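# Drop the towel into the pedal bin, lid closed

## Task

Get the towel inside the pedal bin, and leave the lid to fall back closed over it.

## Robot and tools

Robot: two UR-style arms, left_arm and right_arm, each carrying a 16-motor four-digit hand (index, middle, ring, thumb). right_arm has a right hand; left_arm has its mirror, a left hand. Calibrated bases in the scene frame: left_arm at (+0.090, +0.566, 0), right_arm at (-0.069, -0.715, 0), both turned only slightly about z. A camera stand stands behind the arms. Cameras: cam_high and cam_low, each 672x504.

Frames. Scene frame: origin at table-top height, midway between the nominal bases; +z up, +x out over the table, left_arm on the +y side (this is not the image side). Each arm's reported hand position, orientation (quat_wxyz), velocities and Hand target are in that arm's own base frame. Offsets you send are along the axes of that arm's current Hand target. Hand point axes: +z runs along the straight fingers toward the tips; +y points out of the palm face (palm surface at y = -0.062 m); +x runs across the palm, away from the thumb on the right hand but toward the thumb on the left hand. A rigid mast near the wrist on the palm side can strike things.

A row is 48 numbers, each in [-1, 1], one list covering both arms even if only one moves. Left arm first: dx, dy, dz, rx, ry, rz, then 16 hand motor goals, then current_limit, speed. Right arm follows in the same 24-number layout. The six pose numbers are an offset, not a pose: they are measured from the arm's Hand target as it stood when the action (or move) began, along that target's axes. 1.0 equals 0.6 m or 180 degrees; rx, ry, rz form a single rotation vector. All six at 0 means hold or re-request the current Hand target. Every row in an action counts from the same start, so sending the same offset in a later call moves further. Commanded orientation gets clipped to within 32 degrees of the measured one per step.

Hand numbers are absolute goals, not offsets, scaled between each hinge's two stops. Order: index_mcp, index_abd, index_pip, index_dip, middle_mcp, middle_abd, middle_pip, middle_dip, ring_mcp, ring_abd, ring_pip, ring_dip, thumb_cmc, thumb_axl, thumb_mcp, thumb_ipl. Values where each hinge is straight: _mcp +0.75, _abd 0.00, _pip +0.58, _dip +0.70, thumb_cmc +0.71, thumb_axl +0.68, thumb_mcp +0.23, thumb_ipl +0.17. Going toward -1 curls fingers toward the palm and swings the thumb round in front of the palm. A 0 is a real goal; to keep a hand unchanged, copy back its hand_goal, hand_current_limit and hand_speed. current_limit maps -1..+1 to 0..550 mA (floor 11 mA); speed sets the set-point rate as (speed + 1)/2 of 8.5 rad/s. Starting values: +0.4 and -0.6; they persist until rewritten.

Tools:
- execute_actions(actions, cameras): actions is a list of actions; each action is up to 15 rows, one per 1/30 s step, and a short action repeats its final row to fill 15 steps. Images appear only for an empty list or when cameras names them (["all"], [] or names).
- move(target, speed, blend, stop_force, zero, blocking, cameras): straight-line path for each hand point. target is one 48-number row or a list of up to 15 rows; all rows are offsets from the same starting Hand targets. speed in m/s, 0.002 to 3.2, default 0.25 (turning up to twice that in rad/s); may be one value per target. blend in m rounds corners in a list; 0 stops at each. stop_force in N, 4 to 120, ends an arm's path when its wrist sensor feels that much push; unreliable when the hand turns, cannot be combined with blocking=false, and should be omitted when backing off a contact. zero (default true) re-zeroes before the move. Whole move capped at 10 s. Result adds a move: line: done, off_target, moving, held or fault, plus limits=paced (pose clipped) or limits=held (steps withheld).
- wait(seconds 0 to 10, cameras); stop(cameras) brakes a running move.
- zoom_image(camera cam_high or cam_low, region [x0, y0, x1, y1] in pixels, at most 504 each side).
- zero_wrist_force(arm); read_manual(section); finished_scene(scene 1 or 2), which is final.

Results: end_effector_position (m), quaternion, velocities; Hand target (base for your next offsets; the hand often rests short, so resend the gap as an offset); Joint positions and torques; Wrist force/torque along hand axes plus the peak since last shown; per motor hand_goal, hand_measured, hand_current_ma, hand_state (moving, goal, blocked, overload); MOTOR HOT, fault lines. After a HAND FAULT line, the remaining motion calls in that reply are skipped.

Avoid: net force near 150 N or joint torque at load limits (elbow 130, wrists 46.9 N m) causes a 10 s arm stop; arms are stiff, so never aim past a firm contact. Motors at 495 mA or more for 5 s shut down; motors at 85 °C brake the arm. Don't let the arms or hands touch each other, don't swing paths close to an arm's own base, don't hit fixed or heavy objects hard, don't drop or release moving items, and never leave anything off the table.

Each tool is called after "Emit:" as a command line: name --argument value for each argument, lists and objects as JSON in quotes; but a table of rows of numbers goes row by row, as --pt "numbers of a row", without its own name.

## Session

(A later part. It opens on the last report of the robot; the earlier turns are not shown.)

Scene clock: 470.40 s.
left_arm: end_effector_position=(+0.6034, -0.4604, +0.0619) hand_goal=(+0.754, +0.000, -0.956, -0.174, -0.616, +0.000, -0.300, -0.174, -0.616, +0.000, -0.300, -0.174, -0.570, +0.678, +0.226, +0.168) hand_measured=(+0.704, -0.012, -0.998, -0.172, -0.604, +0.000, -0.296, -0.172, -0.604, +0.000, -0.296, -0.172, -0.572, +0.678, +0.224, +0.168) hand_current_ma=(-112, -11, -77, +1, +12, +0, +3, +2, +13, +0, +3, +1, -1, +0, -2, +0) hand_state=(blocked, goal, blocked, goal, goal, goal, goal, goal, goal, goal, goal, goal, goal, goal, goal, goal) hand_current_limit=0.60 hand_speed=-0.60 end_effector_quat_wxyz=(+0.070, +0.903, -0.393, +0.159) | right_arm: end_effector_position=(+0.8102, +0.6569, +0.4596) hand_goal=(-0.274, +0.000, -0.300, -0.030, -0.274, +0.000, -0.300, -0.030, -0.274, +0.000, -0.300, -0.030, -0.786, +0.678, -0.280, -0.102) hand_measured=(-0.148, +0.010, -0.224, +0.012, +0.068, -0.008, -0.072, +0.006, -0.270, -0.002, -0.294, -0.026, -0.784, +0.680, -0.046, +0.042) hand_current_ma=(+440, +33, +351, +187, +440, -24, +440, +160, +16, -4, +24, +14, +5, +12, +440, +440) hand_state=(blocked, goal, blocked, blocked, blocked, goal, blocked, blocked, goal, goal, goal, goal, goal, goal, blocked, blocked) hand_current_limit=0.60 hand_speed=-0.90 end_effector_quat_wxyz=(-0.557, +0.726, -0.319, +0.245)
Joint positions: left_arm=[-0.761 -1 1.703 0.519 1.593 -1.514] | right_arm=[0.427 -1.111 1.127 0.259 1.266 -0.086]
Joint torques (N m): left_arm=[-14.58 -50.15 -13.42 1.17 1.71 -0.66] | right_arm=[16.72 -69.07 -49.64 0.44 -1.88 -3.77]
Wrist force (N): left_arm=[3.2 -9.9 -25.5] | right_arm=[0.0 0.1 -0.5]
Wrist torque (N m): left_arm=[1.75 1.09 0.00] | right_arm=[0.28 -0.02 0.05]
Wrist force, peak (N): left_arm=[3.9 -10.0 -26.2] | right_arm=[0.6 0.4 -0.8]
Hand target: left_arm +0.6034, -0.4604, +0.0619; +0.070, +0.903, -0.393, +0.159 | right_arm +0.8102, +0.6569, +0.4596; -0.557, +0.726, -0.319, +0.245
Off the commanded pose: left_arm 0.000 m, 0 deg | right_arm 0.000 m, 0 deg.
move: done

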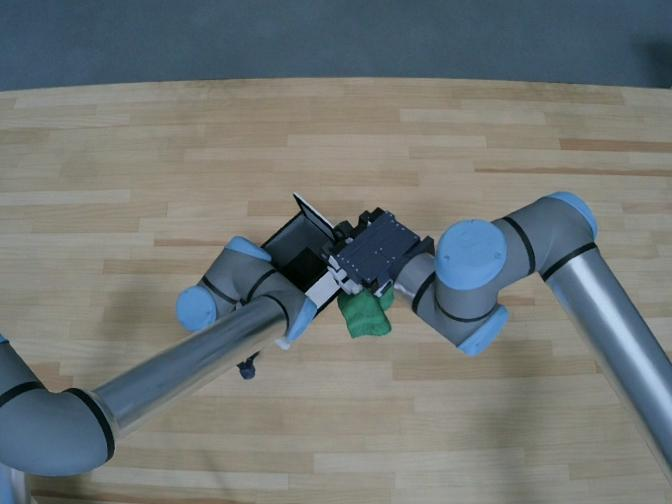

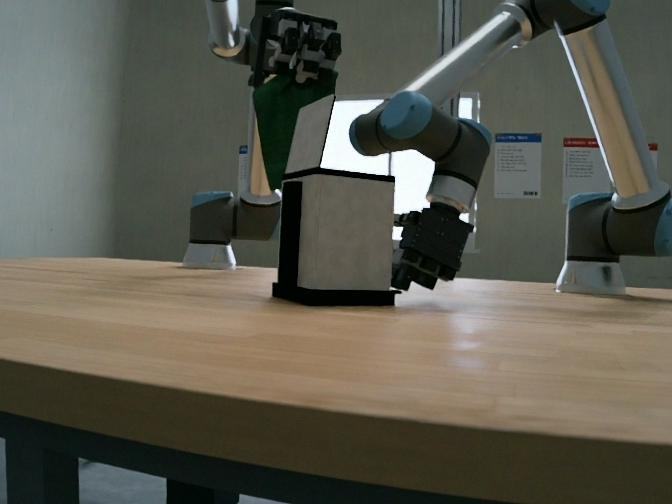

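Emit:
move --target '[0,0,0,0,0,0,0.753,0,-0.956,-0.174,-0.616,0,-0.3,-0.174,-0.616,0,-0.3,-0.174,-0.571,0.677,0.225,0.168,0.6,-0.6,0.0112,-0.1458,0.3478,0.0833,0,0,-0.274,0,-0.3,-0.03,-0.274,0,-0.3,-0.03,0.89,0,0.577,0.696,-0.786,0.677,-0.281,-0.103,0.6,-0.8]' --speed 0.15 --cameras '["all"]'

Emit:
zoom_image --camera "cam_low" --region '[240, 0, 480, 310]'

Emit:
zoom_image --camera "cam_high" --region '[200, 120, 420, 340]'

Scene clock: 513.53 s.
left_arm: end_effector_position=(+0.6034, -0.4604, +0.0619) hand_goal=(+0.754, +0.000, -0.956, -0.174, -0.616, +0.000, -0.300, -0.174, -0.616, +0.000, -0.300, -0.174, -0.570, +0.678, +0.226, +0.168) hand_measured=(+0.704, -0.012, -0.998, -0.172, -0.604, +0.000, -0.296, -0.172, -0.604, +0.000, -0.296, -0.172, -0.572, +0.678, +0.224, +0.168) hand_current_ma=(-112, -11, -77, +1, +12, +0, +3, +2, +13, +0, +3, +1, -1, +0, -2, +0) hand_state=(blocked, goal, blocked, goal, goal, goal, goal, goal, goal, goal, goal, goal, goal, goal, goal, goal) hand_current_limit=0.60 hand_speed=-0.60 end_effector_quat_wxyz=(+0.070, +0.903, -0.393, +0.159) | right_arm: end_effector_position=(+0.9798, +0.8036, +0.4902) hand_goal=(-0.274, +0.000, -0.300, -0.030, -0.274, +0.000, -0.300, -0.030, +0.890, +0.000, +0.578, +0.696, -0.786, +0.678, -0.280, -0.102) hand_measured=(-0.176, +0.010, -0.236, +0.002, +0.060, -0.006, -0.180, -0.014, +0.868, -0.002, +0.572, +0.692, -0.786, +0.682, +0.006, -0.044) hand_current_ma=(+440, +33, +288, +138, +440, -24, +440, +64, -99, -4, -27, -14, +1, +14, +440, +352) hand_state=(blocked, goal, blocked, blocked, blocked, goal, blocked, goal, blocked, goal, goal, goal, goal, goal, blocked, blocked) hand_current_limit=0.60 hand_speed=-0.80 end_effector_quat_wxyz=(+0.647, -0.647, +0.284, -0.285)
Joint positions: left_arm=[-0.761 -1 1.703 0.519 1.593 -1.514] | right_arm=[0.48 -0.761 0.599 0.161 1.308 -0.001]
Joint torques (N m): left_arm=[-17.19 -46.14 -13.97 2.77 3.71 0.88] | right_arm=[17.68 -96.36 -50.13 -1.1 1.63 1.31]
Wrist force (N): left_arm=[3.2 -9.8 -25.4] | right_arm=[0.2 0.0 -0.5]
Wrist torque (N m): left_arm=[1.78 1.08 -0.01] | right_arm=[0.15 -0.02 -0.10]
Wrist force, peak (N): left_arm=[3.9 -10.1 -26.6] | right_arm=[0.2 0.6 -1.2]
Hand target: left_arm +0.6034, -0.4604, +0.0619; +0.070, +0.903, -0.393, +0.159 | right_arm +0.9798, +0.8036, +0.4902; +0.647, -0.647, +0.284, -0.285
Off the commanded pose: left_arm 0.000 m, 0 deg | right_arm 0.000 m, 0 deg.
move: done

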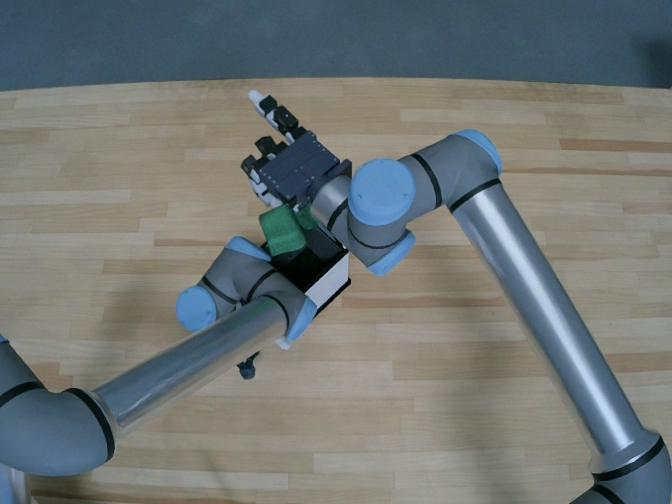

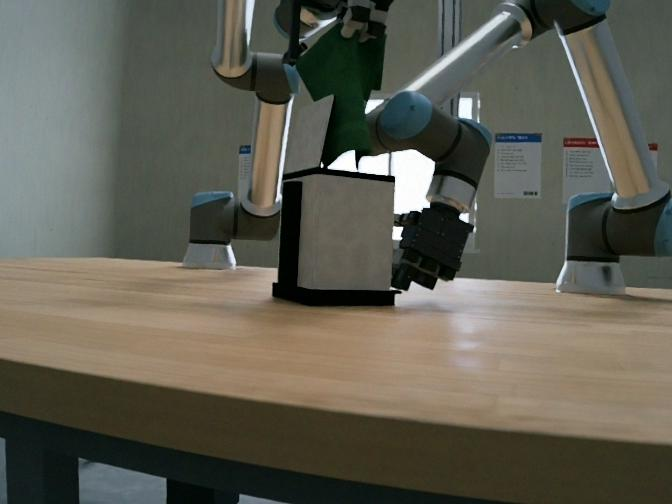

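Scaled by 1.626 from the camera's 672x504 image, which has a finer 960x720 frame.

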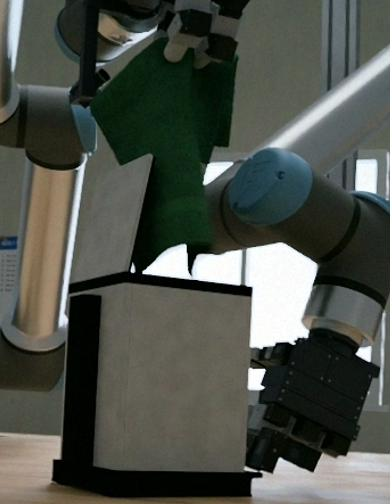

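Scaled by 2.291 from the camera's 672x504 image, which has a finer 960x720 frame.

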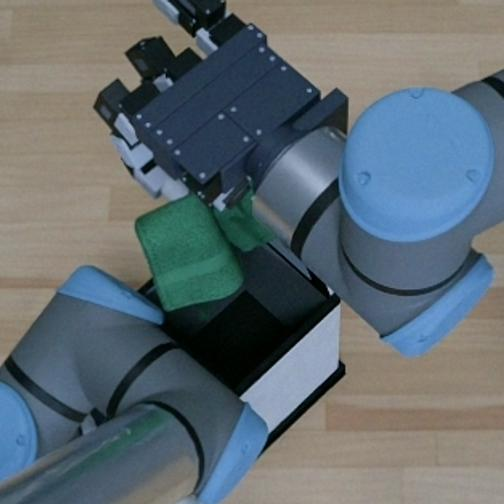

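Emit:
move --target '[0,0,0,0,0,0,0.753,0,-0.956,-0.174,-0.616,0,-0.3,-0.174,-0.616,0,-0.3,-0.174,-0.571,0.677,0.225,0.168,0.6,-0.6,0,0.15,-0.02,0,0,0,-0.274,0,-0.3,-0.03,-0.274,0,-0.3,-0.03,0.89,0,0.577,0.696,-0.786,0.677,-0.281,-0.103,0.6,-0.8]' --speed 0.12 --cameras '["all"]'

Emit:
zoom_image --camera "cam_low" --region '[240, 0, 480, 310]'

Emit:
zoom_image --camera "cam_high" --region '[200, 120, 420, 340]'

Scene clock: 538.70 s.
left_arm: end_effector_position=(+0.6034, -0.4604, +0.0619) hand_goal=(+0.754, +0.000, -0.956, -0.174, -0.616, +0.000, -0.300, -0.174, -0.616, +0.000, -0.300, -0.174, -0.570, +0.678, +0.226, +0.168) hand_measured=(+0.704, -0.012, -0.998, -0.172, -0.604, +0.000, -0.296, -0.172, -0.604, +0.000, -0.296, -0.172, -0.572, +0.678, +0.224, +0.168) hand_current_ma=(-112, -11, -77, +1, +12, +0, +3, +2, +13, +0, +3, +1, -1, +0, -2, +0) hand_state=(blocked, goal, blocked, goal, goal, goal, goal, goal, goal, goal, goal, goal, goal, goal, goal, goal) hand_current_limit=0.60 hand_speed=-0.60 end_effector_quat_wxyz=(+0.070, +0.903, -0.393, +0.159) | right_arm: end_effector_position=(+0.9711, +0.7954, +0.4003) hand_goal=(-0.274, +0.000, -0.300, -0.030, -0.274, +0.000, -0.300, -0.030, +0.890, +0.000, +0.578, +0.696, -0.786, +0.678, -0.280, -0.102) hand_measured=(-0.178, +0.010, -0.236, +0.002, +0.060, -0.006, -0.184, -0.014, +0.870, -0.002, +0.572, +0.692, -0.786, +0.682, +0.008, -0.044) hand_current_ma=(+440, +33, +286, +136, +440, -24, +440, +64, -94, -4, -27, -14, -1, +14, +440, +352) hand_state=(blocked, goal, blocked, blocked, blocked, goal, blocked, goal, blocked, goal, goal, goal, goal, goal, blocked, blocked) hand_current_limit=0.60 hand_speed=-0.80 end_effector_quat_wxyz=(+0.647, -0.647, +0.284, -0.285)
Joint positions: left_arm=[-0.761 -1 1.703 0.519 1.593 -1.514] | right_arm=[0.477 -0.805 0.836 -0.031 1.305 -0.001]
Joint torques (N m): left_arm=[-13.18 -49.12 -15.46 3.93 3.06 0.58] | right_arm=[-19.32 -134.86 -35.55 -4.51 -1.75 3.34]
Wrist force (N): left_arm=[3.7 -9.6 -26.3] | right_arm=[0.3 -0.4 -0.3]
Wrist torque (N m): left_arm=[1.81 1.04 0.02] | right_arm=[0.12 -0.05 -0.11]
Wrist force, peak (N): left_arm=[3.8 -10.1 -26.6] | right_arm=[0.1 -0.4 -1.2]
Hand target: left_arm +0.6034, -0.4604, +0.0619; +0.070, +0.903, -0.393, +0.159 | right_arm +0.9711, +0.7954, +0.4002; +0.647, -0.647, +0.284, -0.285
Off the commanded pose: left_arm 0.000 m, 0 deg | right_arm 0.000 m, 0 deg.
move: done

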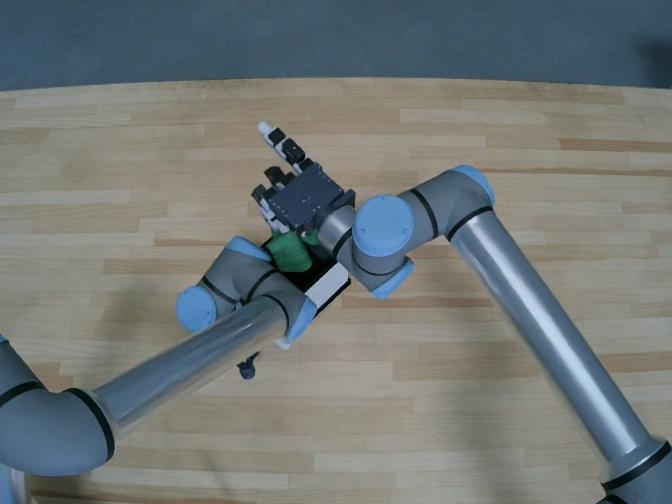

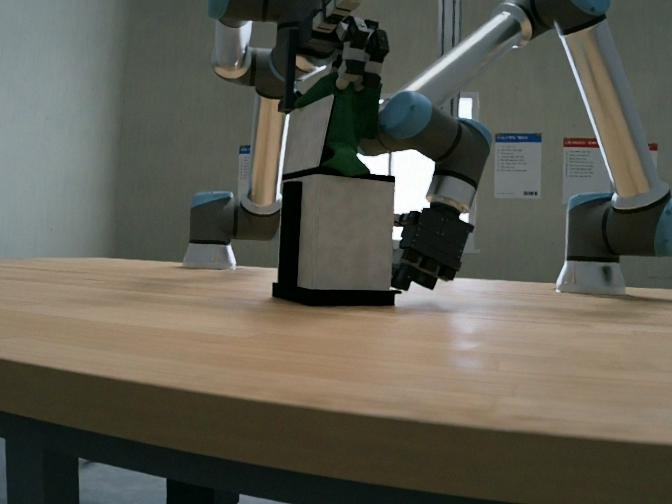

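Scaled by 1.626 from the camera's 672x504 image, which has a finer 960x720 frame.

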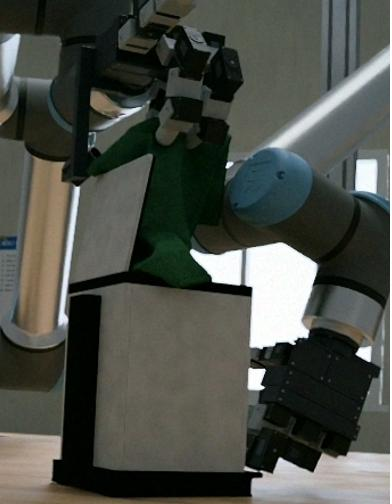

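Scaled by 2.291 from the camera's 672x504 image, which has a finer 960x720 frame.

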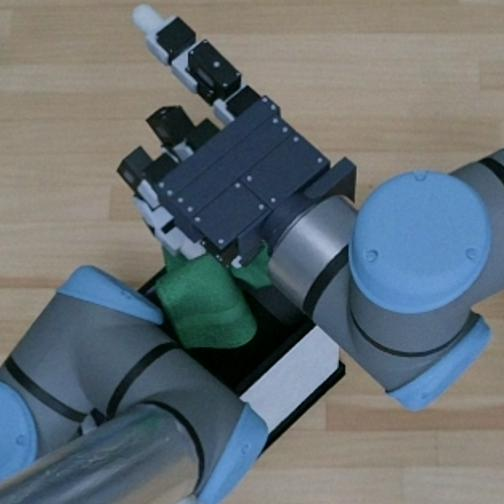

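Emit:
zoom_image --camera "cam_low" --region '[270, 70, 400, 200]'

Emit:
zoom_image --camera "cam_high" --region '[250, 210, 360, 320]'

Scaled by 3.877 from the camera's 672x504 image, which has a finer 960x720 frame.

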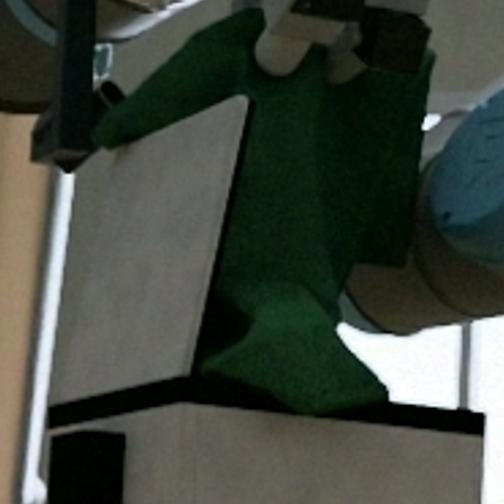

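Scaled by 4.582 from the camera's 672x504 image, which has a finer 960x720 frame.

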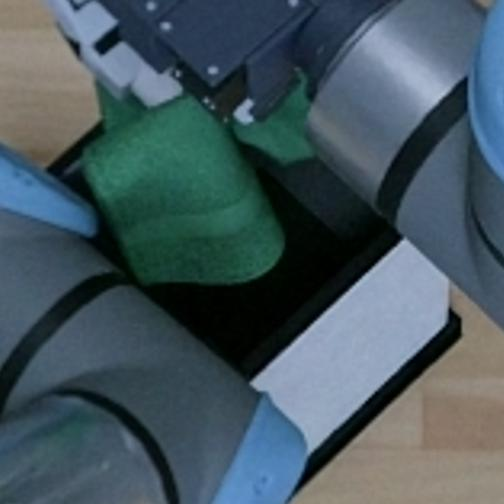

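Emit:
move --pt "0 0 0 0 0 0 0.753 0 -0.956 -0.174 -0.616 0 -0.3 -0.174 -0.616 0 -0.3 -0.174 -0.571 0.677 0.225 0.168 0.6 -0.6 0 -0.1 0 0 0 0 -0.274 0 -0.3 -0.03 -0.274 0 -0.3 -0.03 0.89 0 0.577 0.696 -0.786 0.677 -0.281 -0.103 0.6 -0.8" --pt "0 0 0 0 0 0 0.753 0 -0.956 -0.174 -0.616 0 -0.3 -0.174 -0.616 0 -0.3 -0.174 -0.571 0.677 0.225 0.168 0.6 -0.6 0 -0.1 -0.055 0 0 0 -0.274 0 -0.3 -0.03 -0.274 0 -0.3 -0.03 0.89 0 0.577 0.696 -0.786 0.677 -0.281 -0.103 0.6 -0.8" --pt "0 0 0 0 0 0 0.753 0 -0.956 -0.174 -0.616 0 -0.3 -0.174 -0.616 0 -0.3 -0.174 -0.571 0.677 0.225 0.168 0.6 -0.6 0 0.05 -0.055 0 0 0 -0.274 0 -0.3 -0.03 -0.274 0 -0.3 -0.03 0.89 0 0.577 0.696 -0.786 0.677 -0.281 -0.103 0.6 -0.8" --speed 0.15 --blend '[0.015,0.015,0]' --cameras '["all"]'

Emit:
zoom_image --camera "cam_low" --region '[270, 70, 400, 200]'

Emit:
zoom_image --camera "cam_high" --region '[240, 180, 380, 320]'

Scene clock: 563.77 s.
left_arm: end_effector_position=(+0.6034, -0.4604, +0.0619) hand_goal=(+0.754, +0.000, -0.956, -0.174, -0.616, +0.000, -0.300, -0.174, -0.616, +0.000, -0.300, -0.174, -0.570, +0.678, +0.226, +0.168) hand_measured=(+0.704, -0.012, -0.998, -0.172, -0.604, +0.000, -0.296, -0.172, -0.604, +0.000, -0.296, -0.172, -0.572, +0.678, +0.224, +0.168) hand_current_ma=(-112, -11, -77, +1, +12, +0, +3, +2, +13, +0, +3, +1, -1, +0, -2, +0) hand_state=(blocked, goal, blocked, goal, goal, goal, goal, goal, goal, goal, goal, goal, goal, goal, goal, goal) hand_current_limit=0.60 hand_speed=-0.60 end_effector_quat_wxyz=(+0.070, +0.903, -0.393, +0.159) | right_arm: end_effector_position=(+0.9468, +0.7731, +0.3703) hand_goal=(-0.274, +0.000, -0.300, -0.030, -0.274, +0.000, -0.300, -0.030, +0.890, +0.000, +0.578, +0.696, -0.786, +0.678, -0.280, -0.102) hand_measured=(-0.178, +0.010, -0.238, +0.000, +0.060, -0.006, -0.190, -0.014, +0.870, -0.002, +0.572, +0.692, -0.786, +0.682, +0.008, -0.044) hand_current_ma=(+440, +33, +283, +134, +440, -24, +440, +64, -91, -4, -27, -14, -1, +14, +440, +352) hand_state=(blocked, goal, blocked, blocked, blocked, goal, blocked, goal, blocked, goal, goal, goal, goal, goal, blocked, blocked) hand_current_limit=0.60 hand_speed=-0.80 end_effector_quat_wxyz=(+0.647, -0.647, +0.284, -0.285)
Joint positions: left_arm=[-0.761 -1 1.703 0.519 1.593 -1.514] | right_arm=[0.468 -0.869 0.998 -0.129 1.296 -0.001]
Joint torques (N m): left_arm=[-13.84 -50.03 -14.16 4.36 2.88 0.83] | right_arm=[-19.54 -89.74 -37.34 -4.31 0.2 3.37]
Wrist force (N): left_arm=[2.9 -9.4 -24.8] | right_arm=[-0.1 0.3 -0.5]
Wrist torque (N m): left_arm=[1.82 1.10 -0.04] | right_arm=[0.20 0.01 -0.03]
Wrist force, peak (N): left_arm=[3.8 -10.0 -26.7] | right_arm=[0.0 1.8 -0.4]
Hand target: left_arm +0.6034, -0.4604, +0.0619; +0.070, +0.903, -0.393, +0.159 | right_arm +0.9468, +0.7731, +0.3702; +0.647, -0.647, +0.284, -0.285
Off the commanded pose: left_arm 0.000 m, 0 deg | right_arm 0.000 m, 0 deg.
move: done

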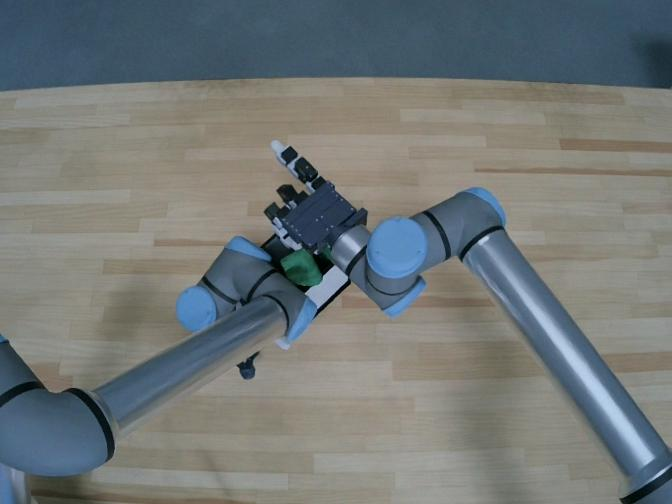

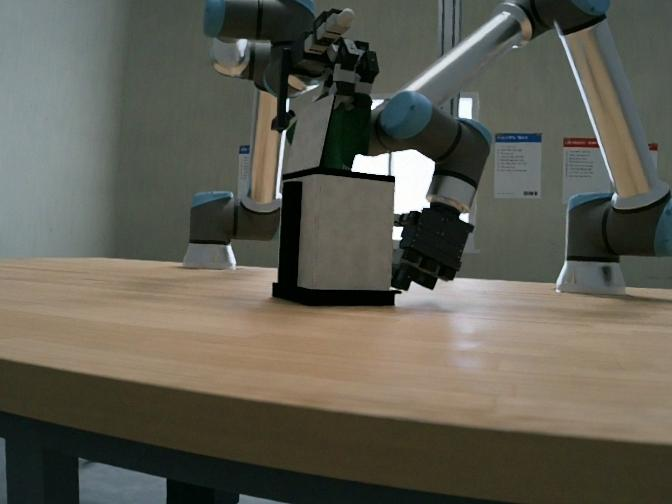

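Scaled by 3.877 from the camera's 672x504 image, which has a finer 960x720 frame.

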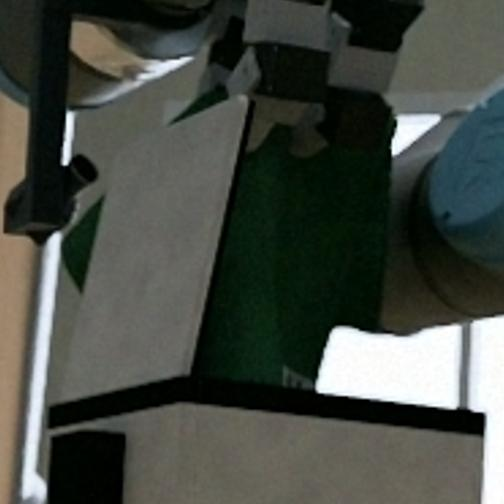

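Scaled by 3.600 from the camera's 672x504 image, which has a finer 960x720 frame.

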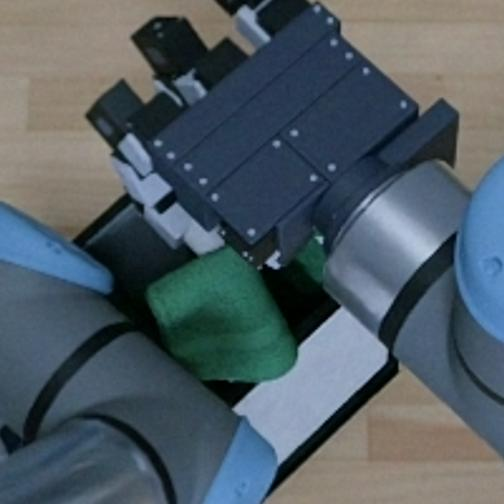

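Emit:
move --pt "0 0 0 0 0 0 0.753 0 -0.956 -0.174 -0.616 0 -0.3 -0.174 -0.616 0 -0.3 -0.174 -0.571 0.677 0.225 0.168 0.6 -0.6 0.02 -0.04 0.025 0 0 0 -0.274 0 -0.3 -0.03 -0.274 0 -0.3 -0.03 0.89 0 0.577 0.696 -0.786 0.677 -0.281 -0.103 0.6 -0.8" --pt "0 0 0 0 0 0 0.753 0 -0.956 -0.174 -0.616 0 -0.3 -0.174 -0.616 0 -0.3 -0.174 -0.571 0.677 0.225 0.168 0.6 -0.6 0.02 0.134 0.025 0 0 0 -0.274 0 -0.3 -0.03 -0.274 0 -0.3 -0.03 0.89 0 0.577 0.696 -0.786 0.677 -0.281 -0.103 0.6 -0.8" --speed 0.12 --blend '[0.01,0]' --cameras '["all"]'

Emit:
zoom_image --camera "cam_low" --region '[270, 70, 400, 200]'

Emit:
zoom_image --camera "cam_high" --region '[240, 180, 380, 320]'

Scene clock: 595.07 s.
left_arm: end_effector_position=(+0.6034, -0.4604, +0.0619) hand_goal=(+0.754, +0.000, -0.956, -0.174, -0.616, +0.000, -0.300, -0.174, -0.616, +0.000, -0.300, -0.174, -0.570, +0.678, +0.226, +0.168) hand_measured=(+0.704, -0.012, -0.998, -0.172, -0.604, +0.000, -0.296, -0.172, -0.604, +0.000, -0.296, -0.172, -0.572, +0.678, +0.224, +0.168) hand_current_ma=(-112, -11, -77, +1, +12, +0, +3, +2, +13, +0, +3, +1, -1, +0, -2, +0) hand_state=(blocked, goal, blocked, goal, goal, goal, goal, goal, goal, goal, goal, goal, goal, goal, goal, goal) hand_current_limit=0.60 hand_speed=-0.60 end_effector_quat_wxyz=(+0.070, +0.903, -0.393, +0.159) | right_arm: end_effector_position=(+0.9661, +0.7743, +0.2899) hand_goal=(-0.274, +0.000, -0.300, -0.030, -0.274, +0.000, -0.300, -0.030, +0.890, +0.000, +0.578, +0.696, -0.786, +0.678, -0.280, -0.102) hand_measured=(-0.178, +0.010, -0.238, +0.000, +0.060, -0.006, -0.190, -0.014, +0.870, -0.002, +0.572, +0.692, -0.786, +0.682, +0.008, -0.044) hand_current_ma=(+440, +33, +279, +129, +440, -24, +440, +64, -90, -4, -27, -14, -1, +14, +440, +352) hand_state=(blocked, goal, blocked, blocked, blocked, goal, blocked, goal, blocked, goal, goal, goal, goal, goal, blocked, blocked) hand_current_limit=0.60 hand_speed=-0.80 end_effector_quat_wxyz=(+0.647, -0.647, +0.284, -0.285)
Joint positions: left_arm=[-0.761 -1 1.703 0.519 1.593 -1.514] | right_arm=[0.46 -0.81 1.04 -0.23 1.288 -0.001]
Joint torques (N m): left_arm=[-15.56 -47.14 -16.16 3.76 2.53 0.05] | right_arm=[-19.91 -91.51 -33.73 -4.03 -0.56 2.73]
Wrist force (N): left_arm=[3.6 -10.4 -25.4] | right_arm=[-0.2 -0.2 0.0]
Wrist torque (N m): left_arm=[1.70 1.03 0.04] | right_arm=[0.06 0.03 -0.06]
Wrist force, peak (N): left_arm=[3.6 -10.2 -26.7] | right_arm=[0.1 -1.7 0.1]
Hand target: left_arm +0.6034, -0.4604, +0.0619; +0.070, +0.903, -0.393, +0.159 | right_arm +0.9661, +0.7743, +0.2898; +0.647, -0.647, +0.284, -0.285
Off the commanded pose: left_arm 0.000 m, 0 deg | right_arm 0.000 m, 0 deg.
move: done

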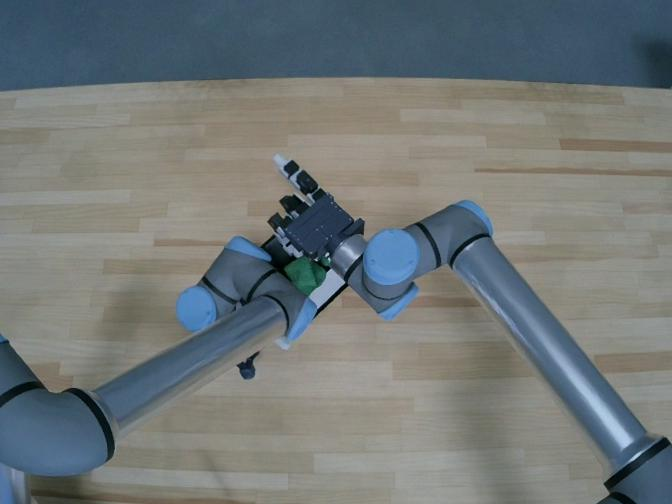

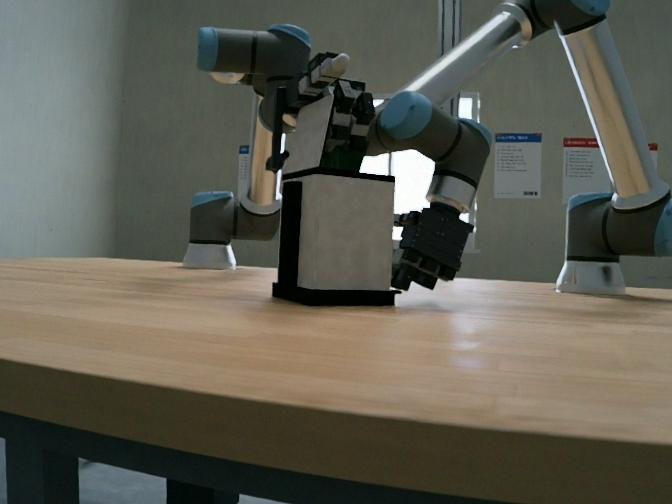

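Scaled by 3.877 from the camera's 672x504 image, which has a finer 960x720 frame.

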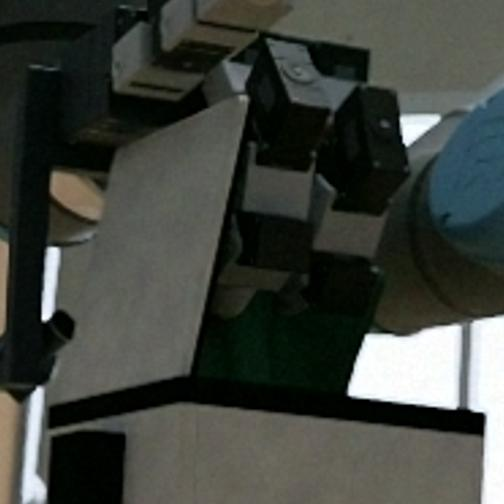

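Scaled by 3.600 from the camera's 672x504 image, which has a finer 960x720 frame.

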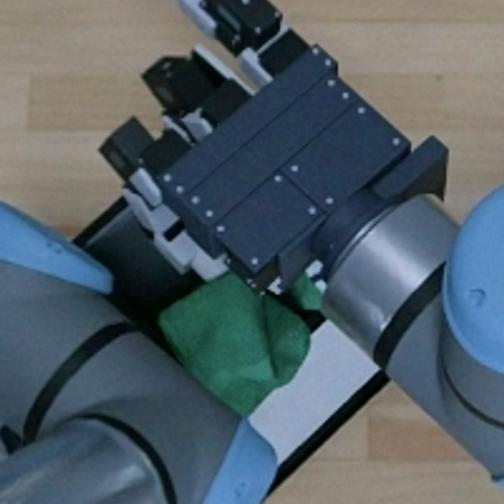

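Emit:
move --target '[0,0,0,0,0,0,0.753,0,-0.956,-0.174,-0.616,0,-0.3,-0.174,-0.616,0,-0.3,-0.174,-0.571,0.677,0.225,0.168,0.6,-0.6,0.0,0.0,0.0667,0,0,0,-0.274,0,-0.3,-0.03,-0.274,0,-0.3,-0.03,0.89,0,0.577,0.696,-0.786,0.677,-0.281,-0.103,0.6,-0.8]' --speed 0.08 --cameras '["all"]'

Emit:
zoom_image --camera "cam_low" --region '[270, 70, 400, 200]'

Emit:
zoom_image --camera "cam_high" --region '[240, 180, 380, 320]'

Scene clock: 604.00 s.
left_arm: end_effector_position=(+0.6033, -0.4604, +0.0618) hand_goal=(+0.754, +0.000, -0.956, -0.174, -0.616, +0.000, -0.300, -0.174, -0.616, +0.000, -0.300, -0.174, -0.570, +0.678, +0.226, +0.168) hand_measured=(+0.690, +0.008, -0.996, -0.172, -0.604, +0.000, -0.296, -0.172, -0.604, +0.000, -0.296, -0.172, -0.572, +0.678, +0.224, +0.168) hand_current_ma=(-160, +6, -72, +1, +12, +0, +3, +2, +13, +0, +3, +1, -1, +0, -2, +0) hand_state=(blocked, goal, blocked, goal, goal, goal, goal, goal, goal, goal, goal, goal, goal, goal, goal, goal) hand_current_limit=0.60 hand_speed=-0.60 end_effector_quat_wxyz=(+0.070, +0.903, -0.393, +0.159) | right_arm: end_effector_position=(+0.9955, +0.8014, +0.2898) hand_goal=(-0.274, +0.000, -0.300, -0.030, -0.274, +0.000, -0.300, -0.030, +0.890, +0.000, +0.578, +0.696, -0.786, +0.678, -0.280, -0.102) hand_measured=(-0.178, +0.010, -0.238, +0.000, +0.060, -0.006, -0.192, -0.014, +0.870, -0.002, +0.572, +0.692, -0.786, +0.682, +0.008, -0.044) hand_current_ma=(+440, +33, +278, +127, +440, -24, +440, +64, -90, -4, -27, -14, -1, +14, +440, +352) hand_state=(blocked, goal, blocked, blocked, blocked, goal, blocked, goal, blocked, goal, goal, goal, goal, goal, blocked, blocked) hand_current_limit=0.60 hand_speed=-0.80 end_effector_quat_wxyz=(+0.647, -0.647, +0.284, -0.285)
Joint positions: left_arm=[-0.761 -1 1.703 0.519 1.593 -1.514] | right_arm=[0.471 -0.732 0.9 -0.168 1.299 -0.001]
Joint torques (N m): left_arm=[-11.01 -82.3 -30.69 4.02 -1.5 0.26] | right_arm=[18.28 -91.68 -48.78 -0.9 1.12 -3.58]
Wrist force (N): left_arm=[0.9 -0.6 -8.9] | right_arm=[0.6 -1.7 -5.3]
Wrist torque (N m): left_arm=[0.74 0.54 0.10] | right_arm=[0.24 0.19 -0.16]
Wrist force, peak (N): left_arm=[3.4 -10.2 -26.7] | right_arm=[0.0 -2.2 -5.3]
Hand target: left_arm +0.6034, -0.4604, +0.0619; +0.070, +0.903, -0.393, +0.159 | right_arm +0.9955, +0.8014, +0.2898; +0.647, -0.647, +0.284, -0.285
Off the commanded pose: left_arm 0.000 m, 0 deg | right_arm 0.000 m, 0 deg.
move: done

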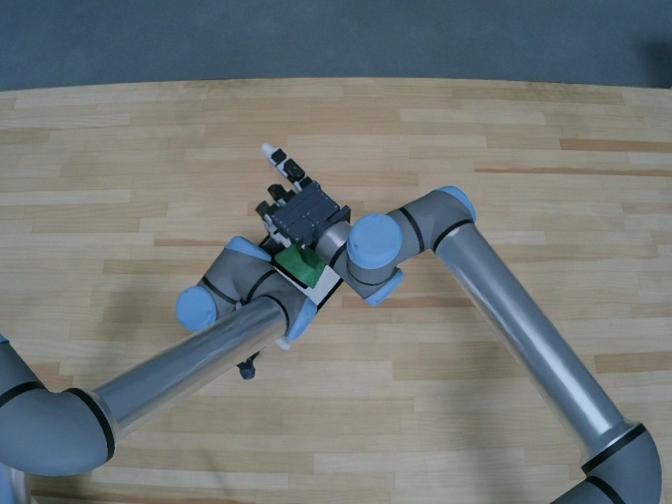

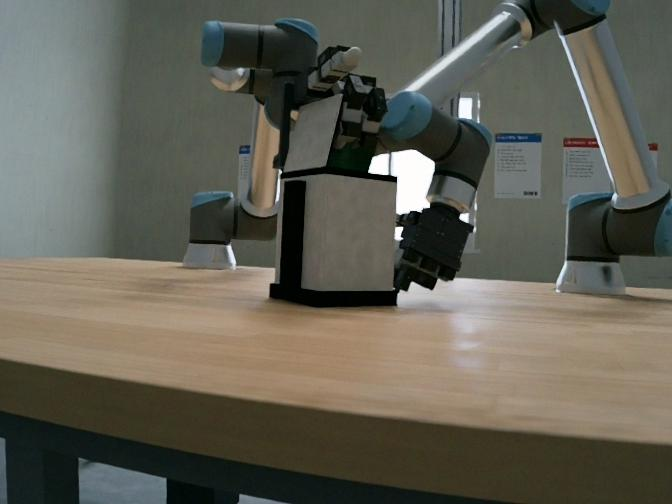

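Scaled by 3.877 from the camera's 672x504 image, which has a finer 960x720 frame.

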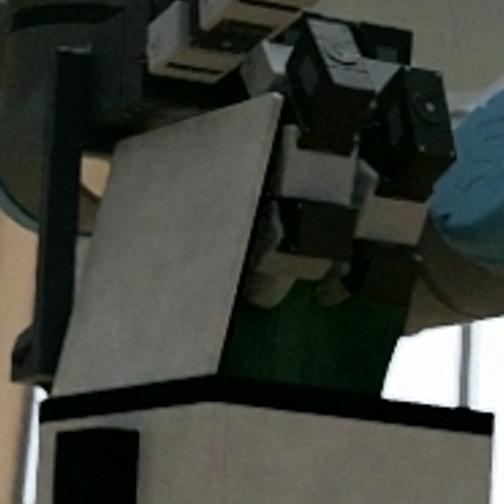

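Scaled by 3.600 from the camera's 672x504 image, which has a finer 960x720 frame.

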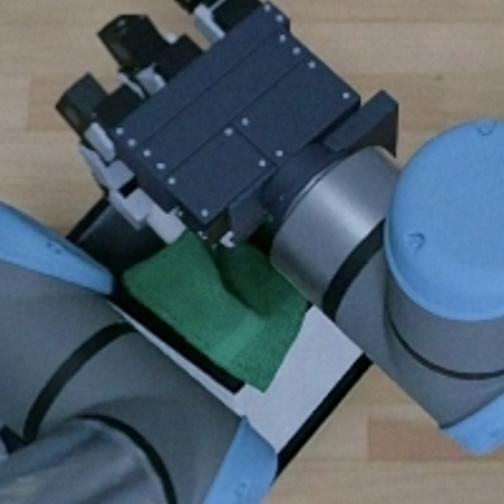

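Emit:
move --pt "0 0 0 0 0 0 0.753 0 -0.956 -0.174 -0.616 0 -0.3 -0.174 -0.616 0 -0.3 -0.174 -0.571 0.677 0.225 0.168 0.6 -0.6 0.0 -0.0917 0.0 0 0 0 -0.274 0 -0.3 -0.03 -0.274 0 -0.3 -0.03 0.89 0 0.577 0.696 -0.786 0.677 -0.281 -0.103 0.6 -0.8" --pt "0 0 0 0 0 0 0.753 0 -0.956 -0.174 -0.616 0 -0.3 -0.174 -0.616 0 -0.3 -0.174 -0.571 0.677 0.225 0.168 0.6 -0.6 0.0 -0.0917 0.0417 0 0 0 -0.274 0 -0.3 -0.03 -0.274 0 -0.3 -0.03 0.89 0 0.577 0.696 -0.786 0.677 -0.281 -0.103 0.6 -0.8" --speed 0.1 --blend '[0.01,0]' --cameras '["all"]'

Emit:
zoom_image --camera "cam_low" --region '[250, 50, 480, 320]'

Emit:
zoom_image --camera "cam_high" --region '[240, 180, 380, 320]'

Scene clock: 624.50 s.
left_arm: end_effector_position=(+0.6034, -0.4604, +0.0619) hand_goal=(+0.754, +0.000, -0.956, -0.174, -0.616, +0.000, -0.300, -0.174, -0.616, +0.000, -0.300, -0.174, -0.570, +0.678, +0.226, +0.168) hand_measured=(+0.698, +0.020, -0.994, -0.172, -0.604, +0.000, -0.296, -0.172, -0.604, +0.000, -0.296, -0.172, -0.572, +0.678, +0.224, +0.168) hand_current_ma=(-133, +22, -66, +1, +12, +0, +3, +2, +13, +0, +3, +1, -1, +0, -2, +0) hand_state=(blocked, blocked, blocked, goal, goal, goal, goal, goal, goal, goal, goal, goal, goal, goal, goal, goal) hand_current_limit=0.60 hand_speed=-0.60 end_effector_quat_wxyz=(+0.070, +0.903, -0.393, +0.159) | right_arm: end_effector_position=(+1.0139, +0.8183, +0.3449) hand_goal=(-0.274, +0.000, -0.300, -0.030, -0.274, +0.000, -0.300, -0.030, +0.890, +0.000, +0.578, +0.696, -0.786, +0.678, -0.280, -0.102) hand_measured=(-0.180, +0.010, -0.238, -0.002, +0.062, -0.004, -0.194, -0.014, +0.870, -0.002, +0.572, +0.692, -0.786, +0.682, +0.008, -0.046) hand_current_ma=(+440, +33, +277, +125, +440, -12, +440, +64, -89, -4, -26, -14, -1, +16, +440, +348) hand_state=(blocked, goal, blocked, blocked, blocked, goal, blocked, goal, goal, goal, goal, goal, goal, goal, blocked, blocked) hand_current_limit=0.60 hand_speed=-0.80 end_effector_quat_wxyz=(+0.647, -0.647, +0.284, -0.285)
Joint positions: left_arm=[-0.761 -1 1.703 0.519 1.593 -1.514] | right_arm=[0.478 -0.688 0.723 -0.036 1.306 -0.001]
Joint torques (N m): left_arm=[1.51 -85.21 -35.54 3.74 -2.35 -0.01] | right_arm=[18.93 -95.04 -50.6 -1.8 1.12 -3.03]
Wrist force (N): left_arm=[1.0 -0.6 -6.1] | right_arm=[0.5 -2.1 -5.9]
Wrist torque (N m): left_arm=[0.58 0.56 0.09] | right_arm=[-0.45 0.36 -0.28]
Wrist force, peak (N): left_arm=[0.9 -0.1 -9.6] | right_arm=[0.4 -3.1 -6.3]
Hand target: left_arm +0.6034, -0.4604, +0.0619; +0.070, +0.903, -0.393, +0.159 | right_arm +1.0139, +0.8183, +0.3448; +0.647, -0.647, +0.284, -0.285
Off the commanded pose: left_arm 0.000 m, 0 deg | right_arm 0.000 m, 0 deg.
move: done

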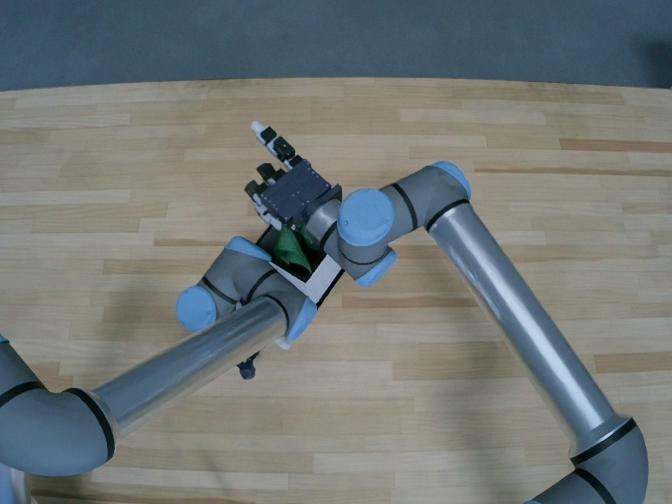

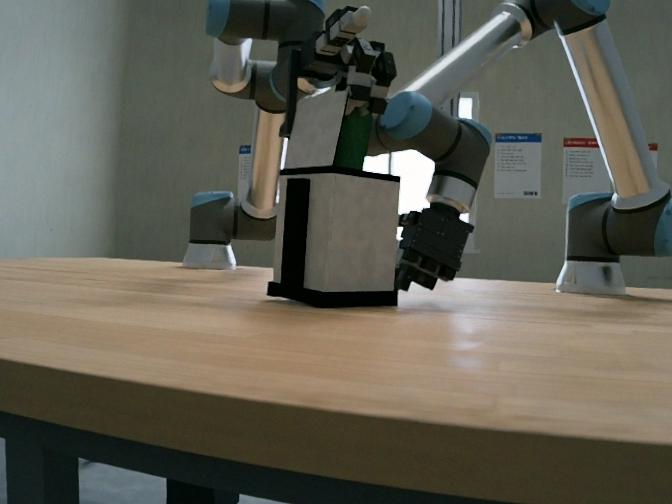

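Scaled by 1.867 from the camera's 672x504 image, which has a finer 960x720 frame.

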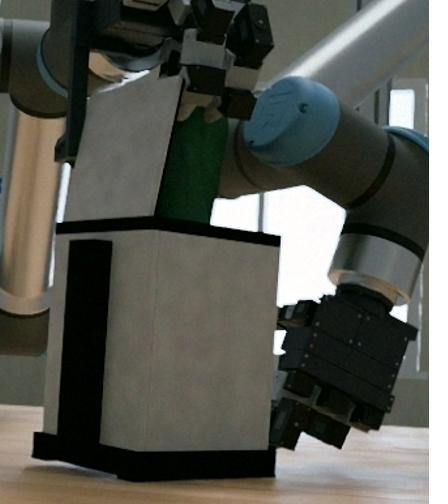

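Scaled by 3.600 from the camera's 672x504 image, which has a finer 960x720 frame.

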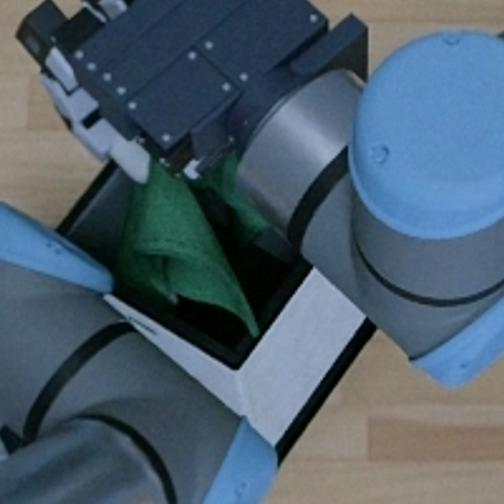

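Emit:
move --pt "0 0 0 0 0 0 0.753 0 -0.956 -0.174 -0.616 0 -0.3 -0.174 -0.616 0 -0.3 -0.174 -0.571 0.677 0.225 0.168 0.6 -0.6 0.0 0.0 -0.025 0 0 0 -0.274 0 -0.3 -0.03 -0.274 0 -0.3 -0.03 0.89 0 0.577 0.696 -0.786 0.677 -0.281 -0.103 0.6 -0.8" --pt "0 0 0 0 0 0 0.753 0 -0.956 -0.174 -0.616 0 -0.3 -0.174 -0.616 0 -0.3 -0.174 -0.571 0.677 0.225 0.168 0.6 -0.6 0.0 0.1 -0.025 0 0 0 -0.274 0 -0.3 -0.03 -0.274 0 -0.3 -0.03 0.89 0 0.577 0.696 -0.786 0.677 -0.281 -0.103 0.6 -0.8" --speed 0.1 --blend '[0.008,0]' --cameras '["all"]'

Emit:
zoom_image --camera "cam_low" --region '[250, 50, 480, 320]'

Emit:
zoom_image --camera "cam_high" --region '[240, 180, 380, 320]'

Scene clock: 649.90 s.
left_arm: end_effector_position=(+0.6034, -0.4604, +0.0619) hand_goal=(+0.754, +0.000, -0.956, -0.174, -0.616, +0.000, -0.300, -0.174, -0.616, +0.000, -0.300, -0.174, -0.570, +0.678, +0.226, +0.168) hand_measured=(+0.720, +0.042, -0.998, -0.172, -0.604, +0.000, -0.296, -0.172, -0.604, +0.000, -0.296, -0.172, -0.572, +0.678, +0.224, +0.168) hand_current_ma=(-63, +67, -78, +1, +12, +0, +3, +2, +13, +0, +3, +1, -1, +0, -2, +0) hand_state=(blocked, blocked, blocked, goal, goal, goal, goal, goal, goal, goal, goal, goal, goal, goal, goal, goal) hand_current_limit=0.60 hand_speed=-0.60 end_effector_quat_wxyz=(+0.070, +0.903, -0.393, +0.159) | right_arm: end_effector_position=(+1.0030, +0.8082, +0.2858) hand_goal=(-0.274, +0.000, -0.300, -0.030, -0.274, +0.000, -0.300, -0.030, +0.890, +0.000, +0.578, +0.696, -0.786, +0.678, -0.280, -0.102) hand_measured=(-0.184, +0.012, -0.246, -0.010, +0.280, -0.004, -0.282, -0.026, +0.872, -0.002, +0.572, +0.692, -0.820, +0.678, -0.078, -0.084) hand_current_ma=(+440, +45, +241, +84, +440, -15, +77, +15, -85, -4, -25, -14, -151, -3, +440, +102) hand_state=(blocked, goal, blocked, goal, blocked, goal, goal, goal, goal, goal, goal, goal, blocked, goal, blocked, goal) hand_current_limit=0.60 hand_speed=-0.80 end_effector_quat_wxyz=(+0.648, -0.647, +0.284, -0.285)
Joint positions: left_arm=[-0.761 -1 1.703 0.519 1.593 -1.514] | right_arm=[0.474 -0.71 0.867 -0.158 1.302 -0.001]
Joint torques (N m): left_arm=[-0.93 -65.98 -31.61 3.74 1.76 0.27] | right_arm=[-18.45 66.32 36.87 6.29 1.12 7.54]
Wrist force (N): left_arm=[1.3 -5.2 -32.6] | right_arm=[-24.2 -121.2 -36.3]
Wrist torque (N m): left_arm=[2.51 1.24 0.06] | right_arm=[-11.37 4.51 -9.29]
Wrist force, peak (N): left_arm=[1.3 -5.2 -32.6] | right_arm=[-24.2 -121.2 -36.3]
Hand target: left_arm +0.6034, -0.4604, +0.0619; +0.070, +0.903, -0.393, +0.159 | right_arm +1.0029, +0.8082, +0.2848; +0.647, -0.647, +0.284, -0.285
Off the commanded pose: left_arm 0.000 m, 0 deg | right_arm 0.001 m, 0 deg.
move: done; blend cut to 0.0075 m at target 1

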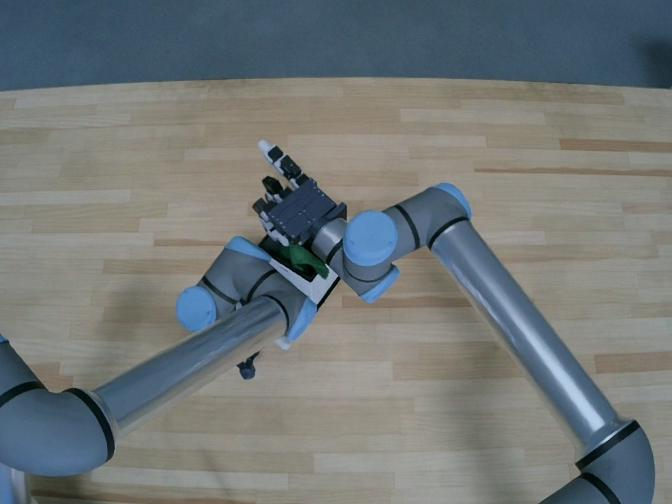

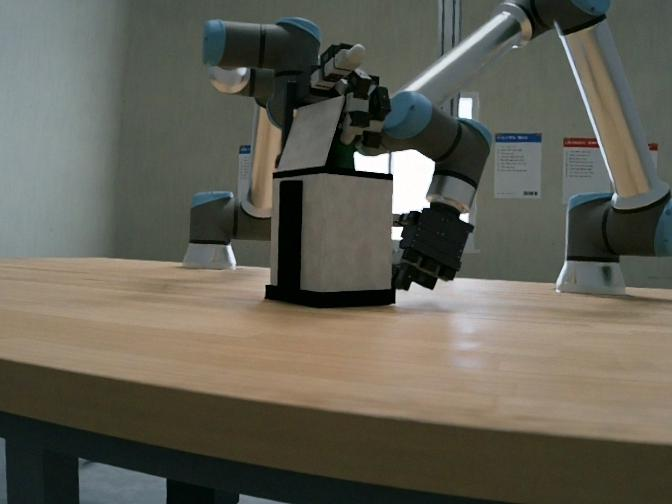

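Scaled by 1.867 from the camera's 672x504 image, which has a finer 960x720 frame.

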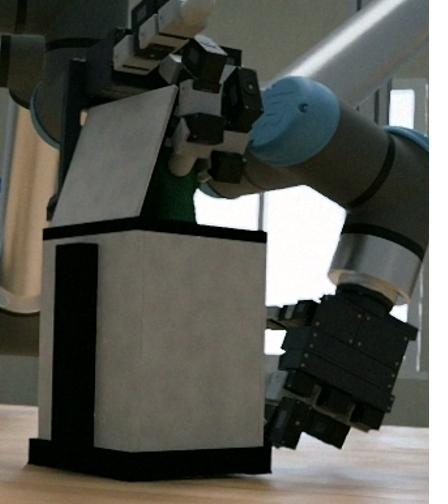

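Scaled by 3.600 from the camera's 672x504 image, which has a finer 960x720 frame.

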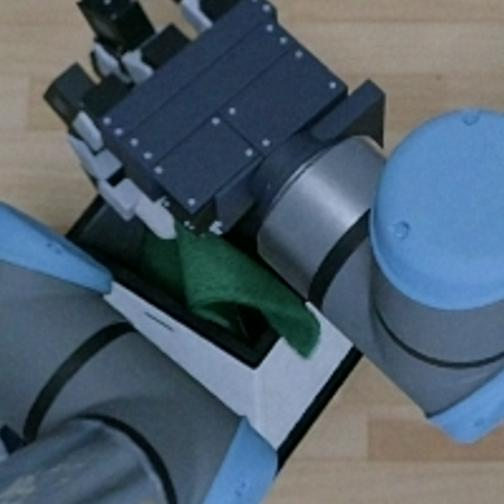

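Emit:
move --target '[0,0,0,0,0,0,0.753,0,-0.956,-0.174,-0.616,0,-0.3,-0.174,-0.616,0,-0.3,-0.174,-0.571,0.677,0.225,0.168,0.6,-0.6,0.0,-0.0833,0.0,0,0,0,-0.274,0,-0.3,-0.03,-0.274,0,-0.3,-0.03,0.89,0,0.577,0.696,-0.786,0.677,-0.281,-0.103,0.6,-0.8]' --speed 0.12 --cameras '["all"]'

Emit:
zoom_image --camera "cam_low" --region '[250, 50, 480, 320]'

Emit:
zoom_image --camera "cam_high" --region '[240, 180, 380, 320]'

Scene clock: 655.07 s.
left_arm: end_effector_position=(+0.6033, -0.4604, +0.0618) hand_goal=(+0.754, +0.000, -0.956, -0.174, -0.616, +0.000, -0.300, -0.174, -0.616, +0.000, -0.300, -0.174, -0.570, +0.678, +0.226, +0.168) hand_measured=(+0.732, +0.010, -0.974, -0.172, -0.604, +0.000, -0.296, -0.172, -0.604, +0.000, -0.296, -0.172, -0.572, +0.678, +0.224, +0.168) hand_current_ma=(-33, +8, -23, +1, +12, +0, +3, +2, +13, +0, +3, +1, -1, +0, -2, +0) hand_state=(blocked, goal, goal, goal, goal, goal, goal, goal, goal, goal, goal, goal, goal, goal, goal, goal) hand_current_limit=0.60 hand_speed=-0.60 end_effector_quat_wxyz=(+0.070, +0.903, -0.393, +0.159) | right_arm: end_effector_position=(+1.0029, +0.8081, +0.3347) hand_goal=(-0.274, +0.000, -0.300, -0.030, -0.274, +0.000, -0.300, -0.030, +0.890, +0.000, +0.578, +0.696, -0.786, +0.678, -0.280, -0.102) hand_measured=(-0.184, +0.014, -0.246, -0.010, +0.278, +0.000, -0.280, -0.026, +0.872, -0.002, +0.572, +0.692, -0.820, +0.678, -0.078, -0.084) hand_current_ma=(+440, +46, +241, +84, +440, -1, +87, +15, -85, -4, -25, -14, -151, -1, +440, +109) hand_state=(blocked, goal, blocked, goal, blocked, goal, blocked, goal, goal, goal, goal, goal, blocked, goal, blocked, goal) hand_current_limit=0.60 hand_speed=-0.80 end_effector_quat_wxyz=(+0.647, -0.647, +0.284, -0.285)
Joint positions: left_arm=[-0.761 -1 1.703 0.519 1.593 -1.514] | right_arm=[0.474 -0.722 0.803 -0.081 1.302 -0.001]
Joint torques (N m): left_arm=[0.6 -90.75 -38.95 4.49 1.1 -0.12] | right_arm=[6.15 -140.49 -52.3 -0.15 -0.15 -3.5]
Wrist force (N): left_arm=[-0.8 0.5 -1.4] | right_arm=[0.3 -0.3 -0.3]
Wrist torque (N m): left_arm=[0.27 0.28 0.07] | right_arm=[0.08 -0.11 -0.07]
Wrist force, peak (N): left_arm=[1.5 -5.4 -38.9] | right_arm=[-27.8 -137.7 -41.6]
Hand target: left_arm +0.6034, -0.4604, +0.0619; +0.070, +0.903, -0.393, +0.159 | right_arm +1.0029, +0.8082, +0.3348; +0.647, -0.647, +0.284, -0.285
Off the commanded pose: left_arm 0.000 m, 0 deg | right_arm 0.000 m, 0 deg.
move: done

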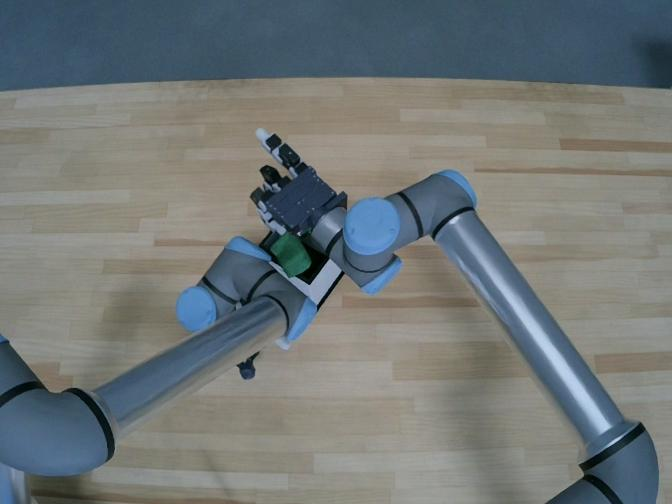

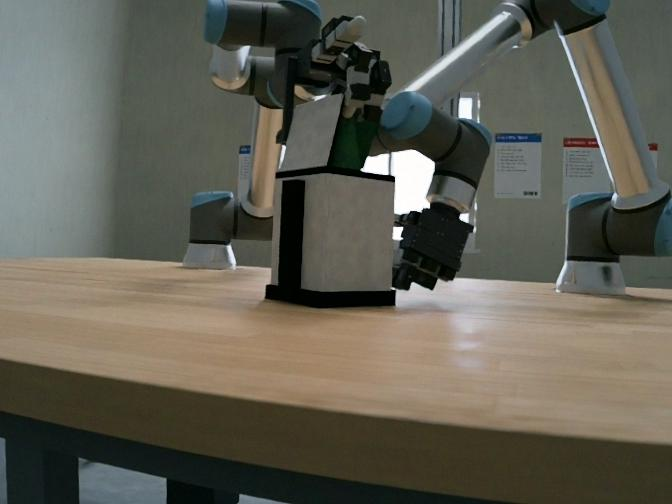

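Scaled by 1.867 from the camera's 672x504 image, which has a finer 960x720 frame.

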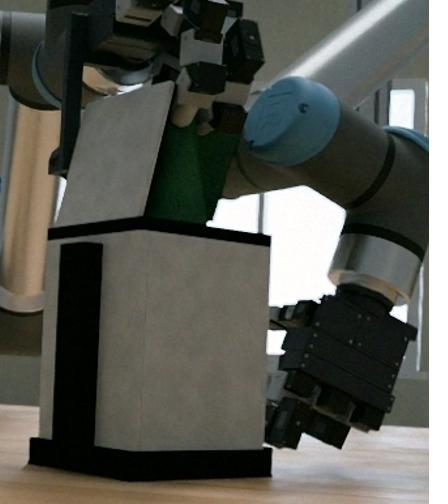

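Scaled by 3.600 from the camera's 672x504 image, which has a finer 960x720 frame.

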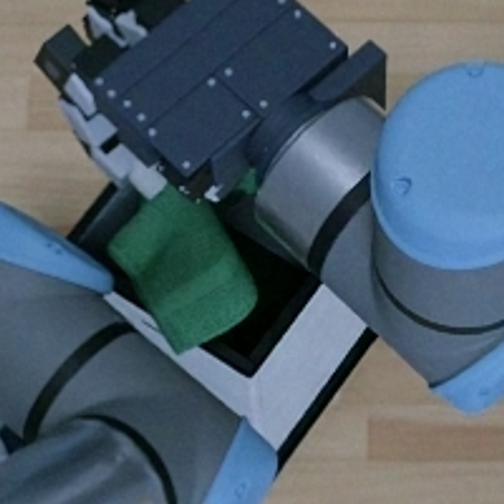

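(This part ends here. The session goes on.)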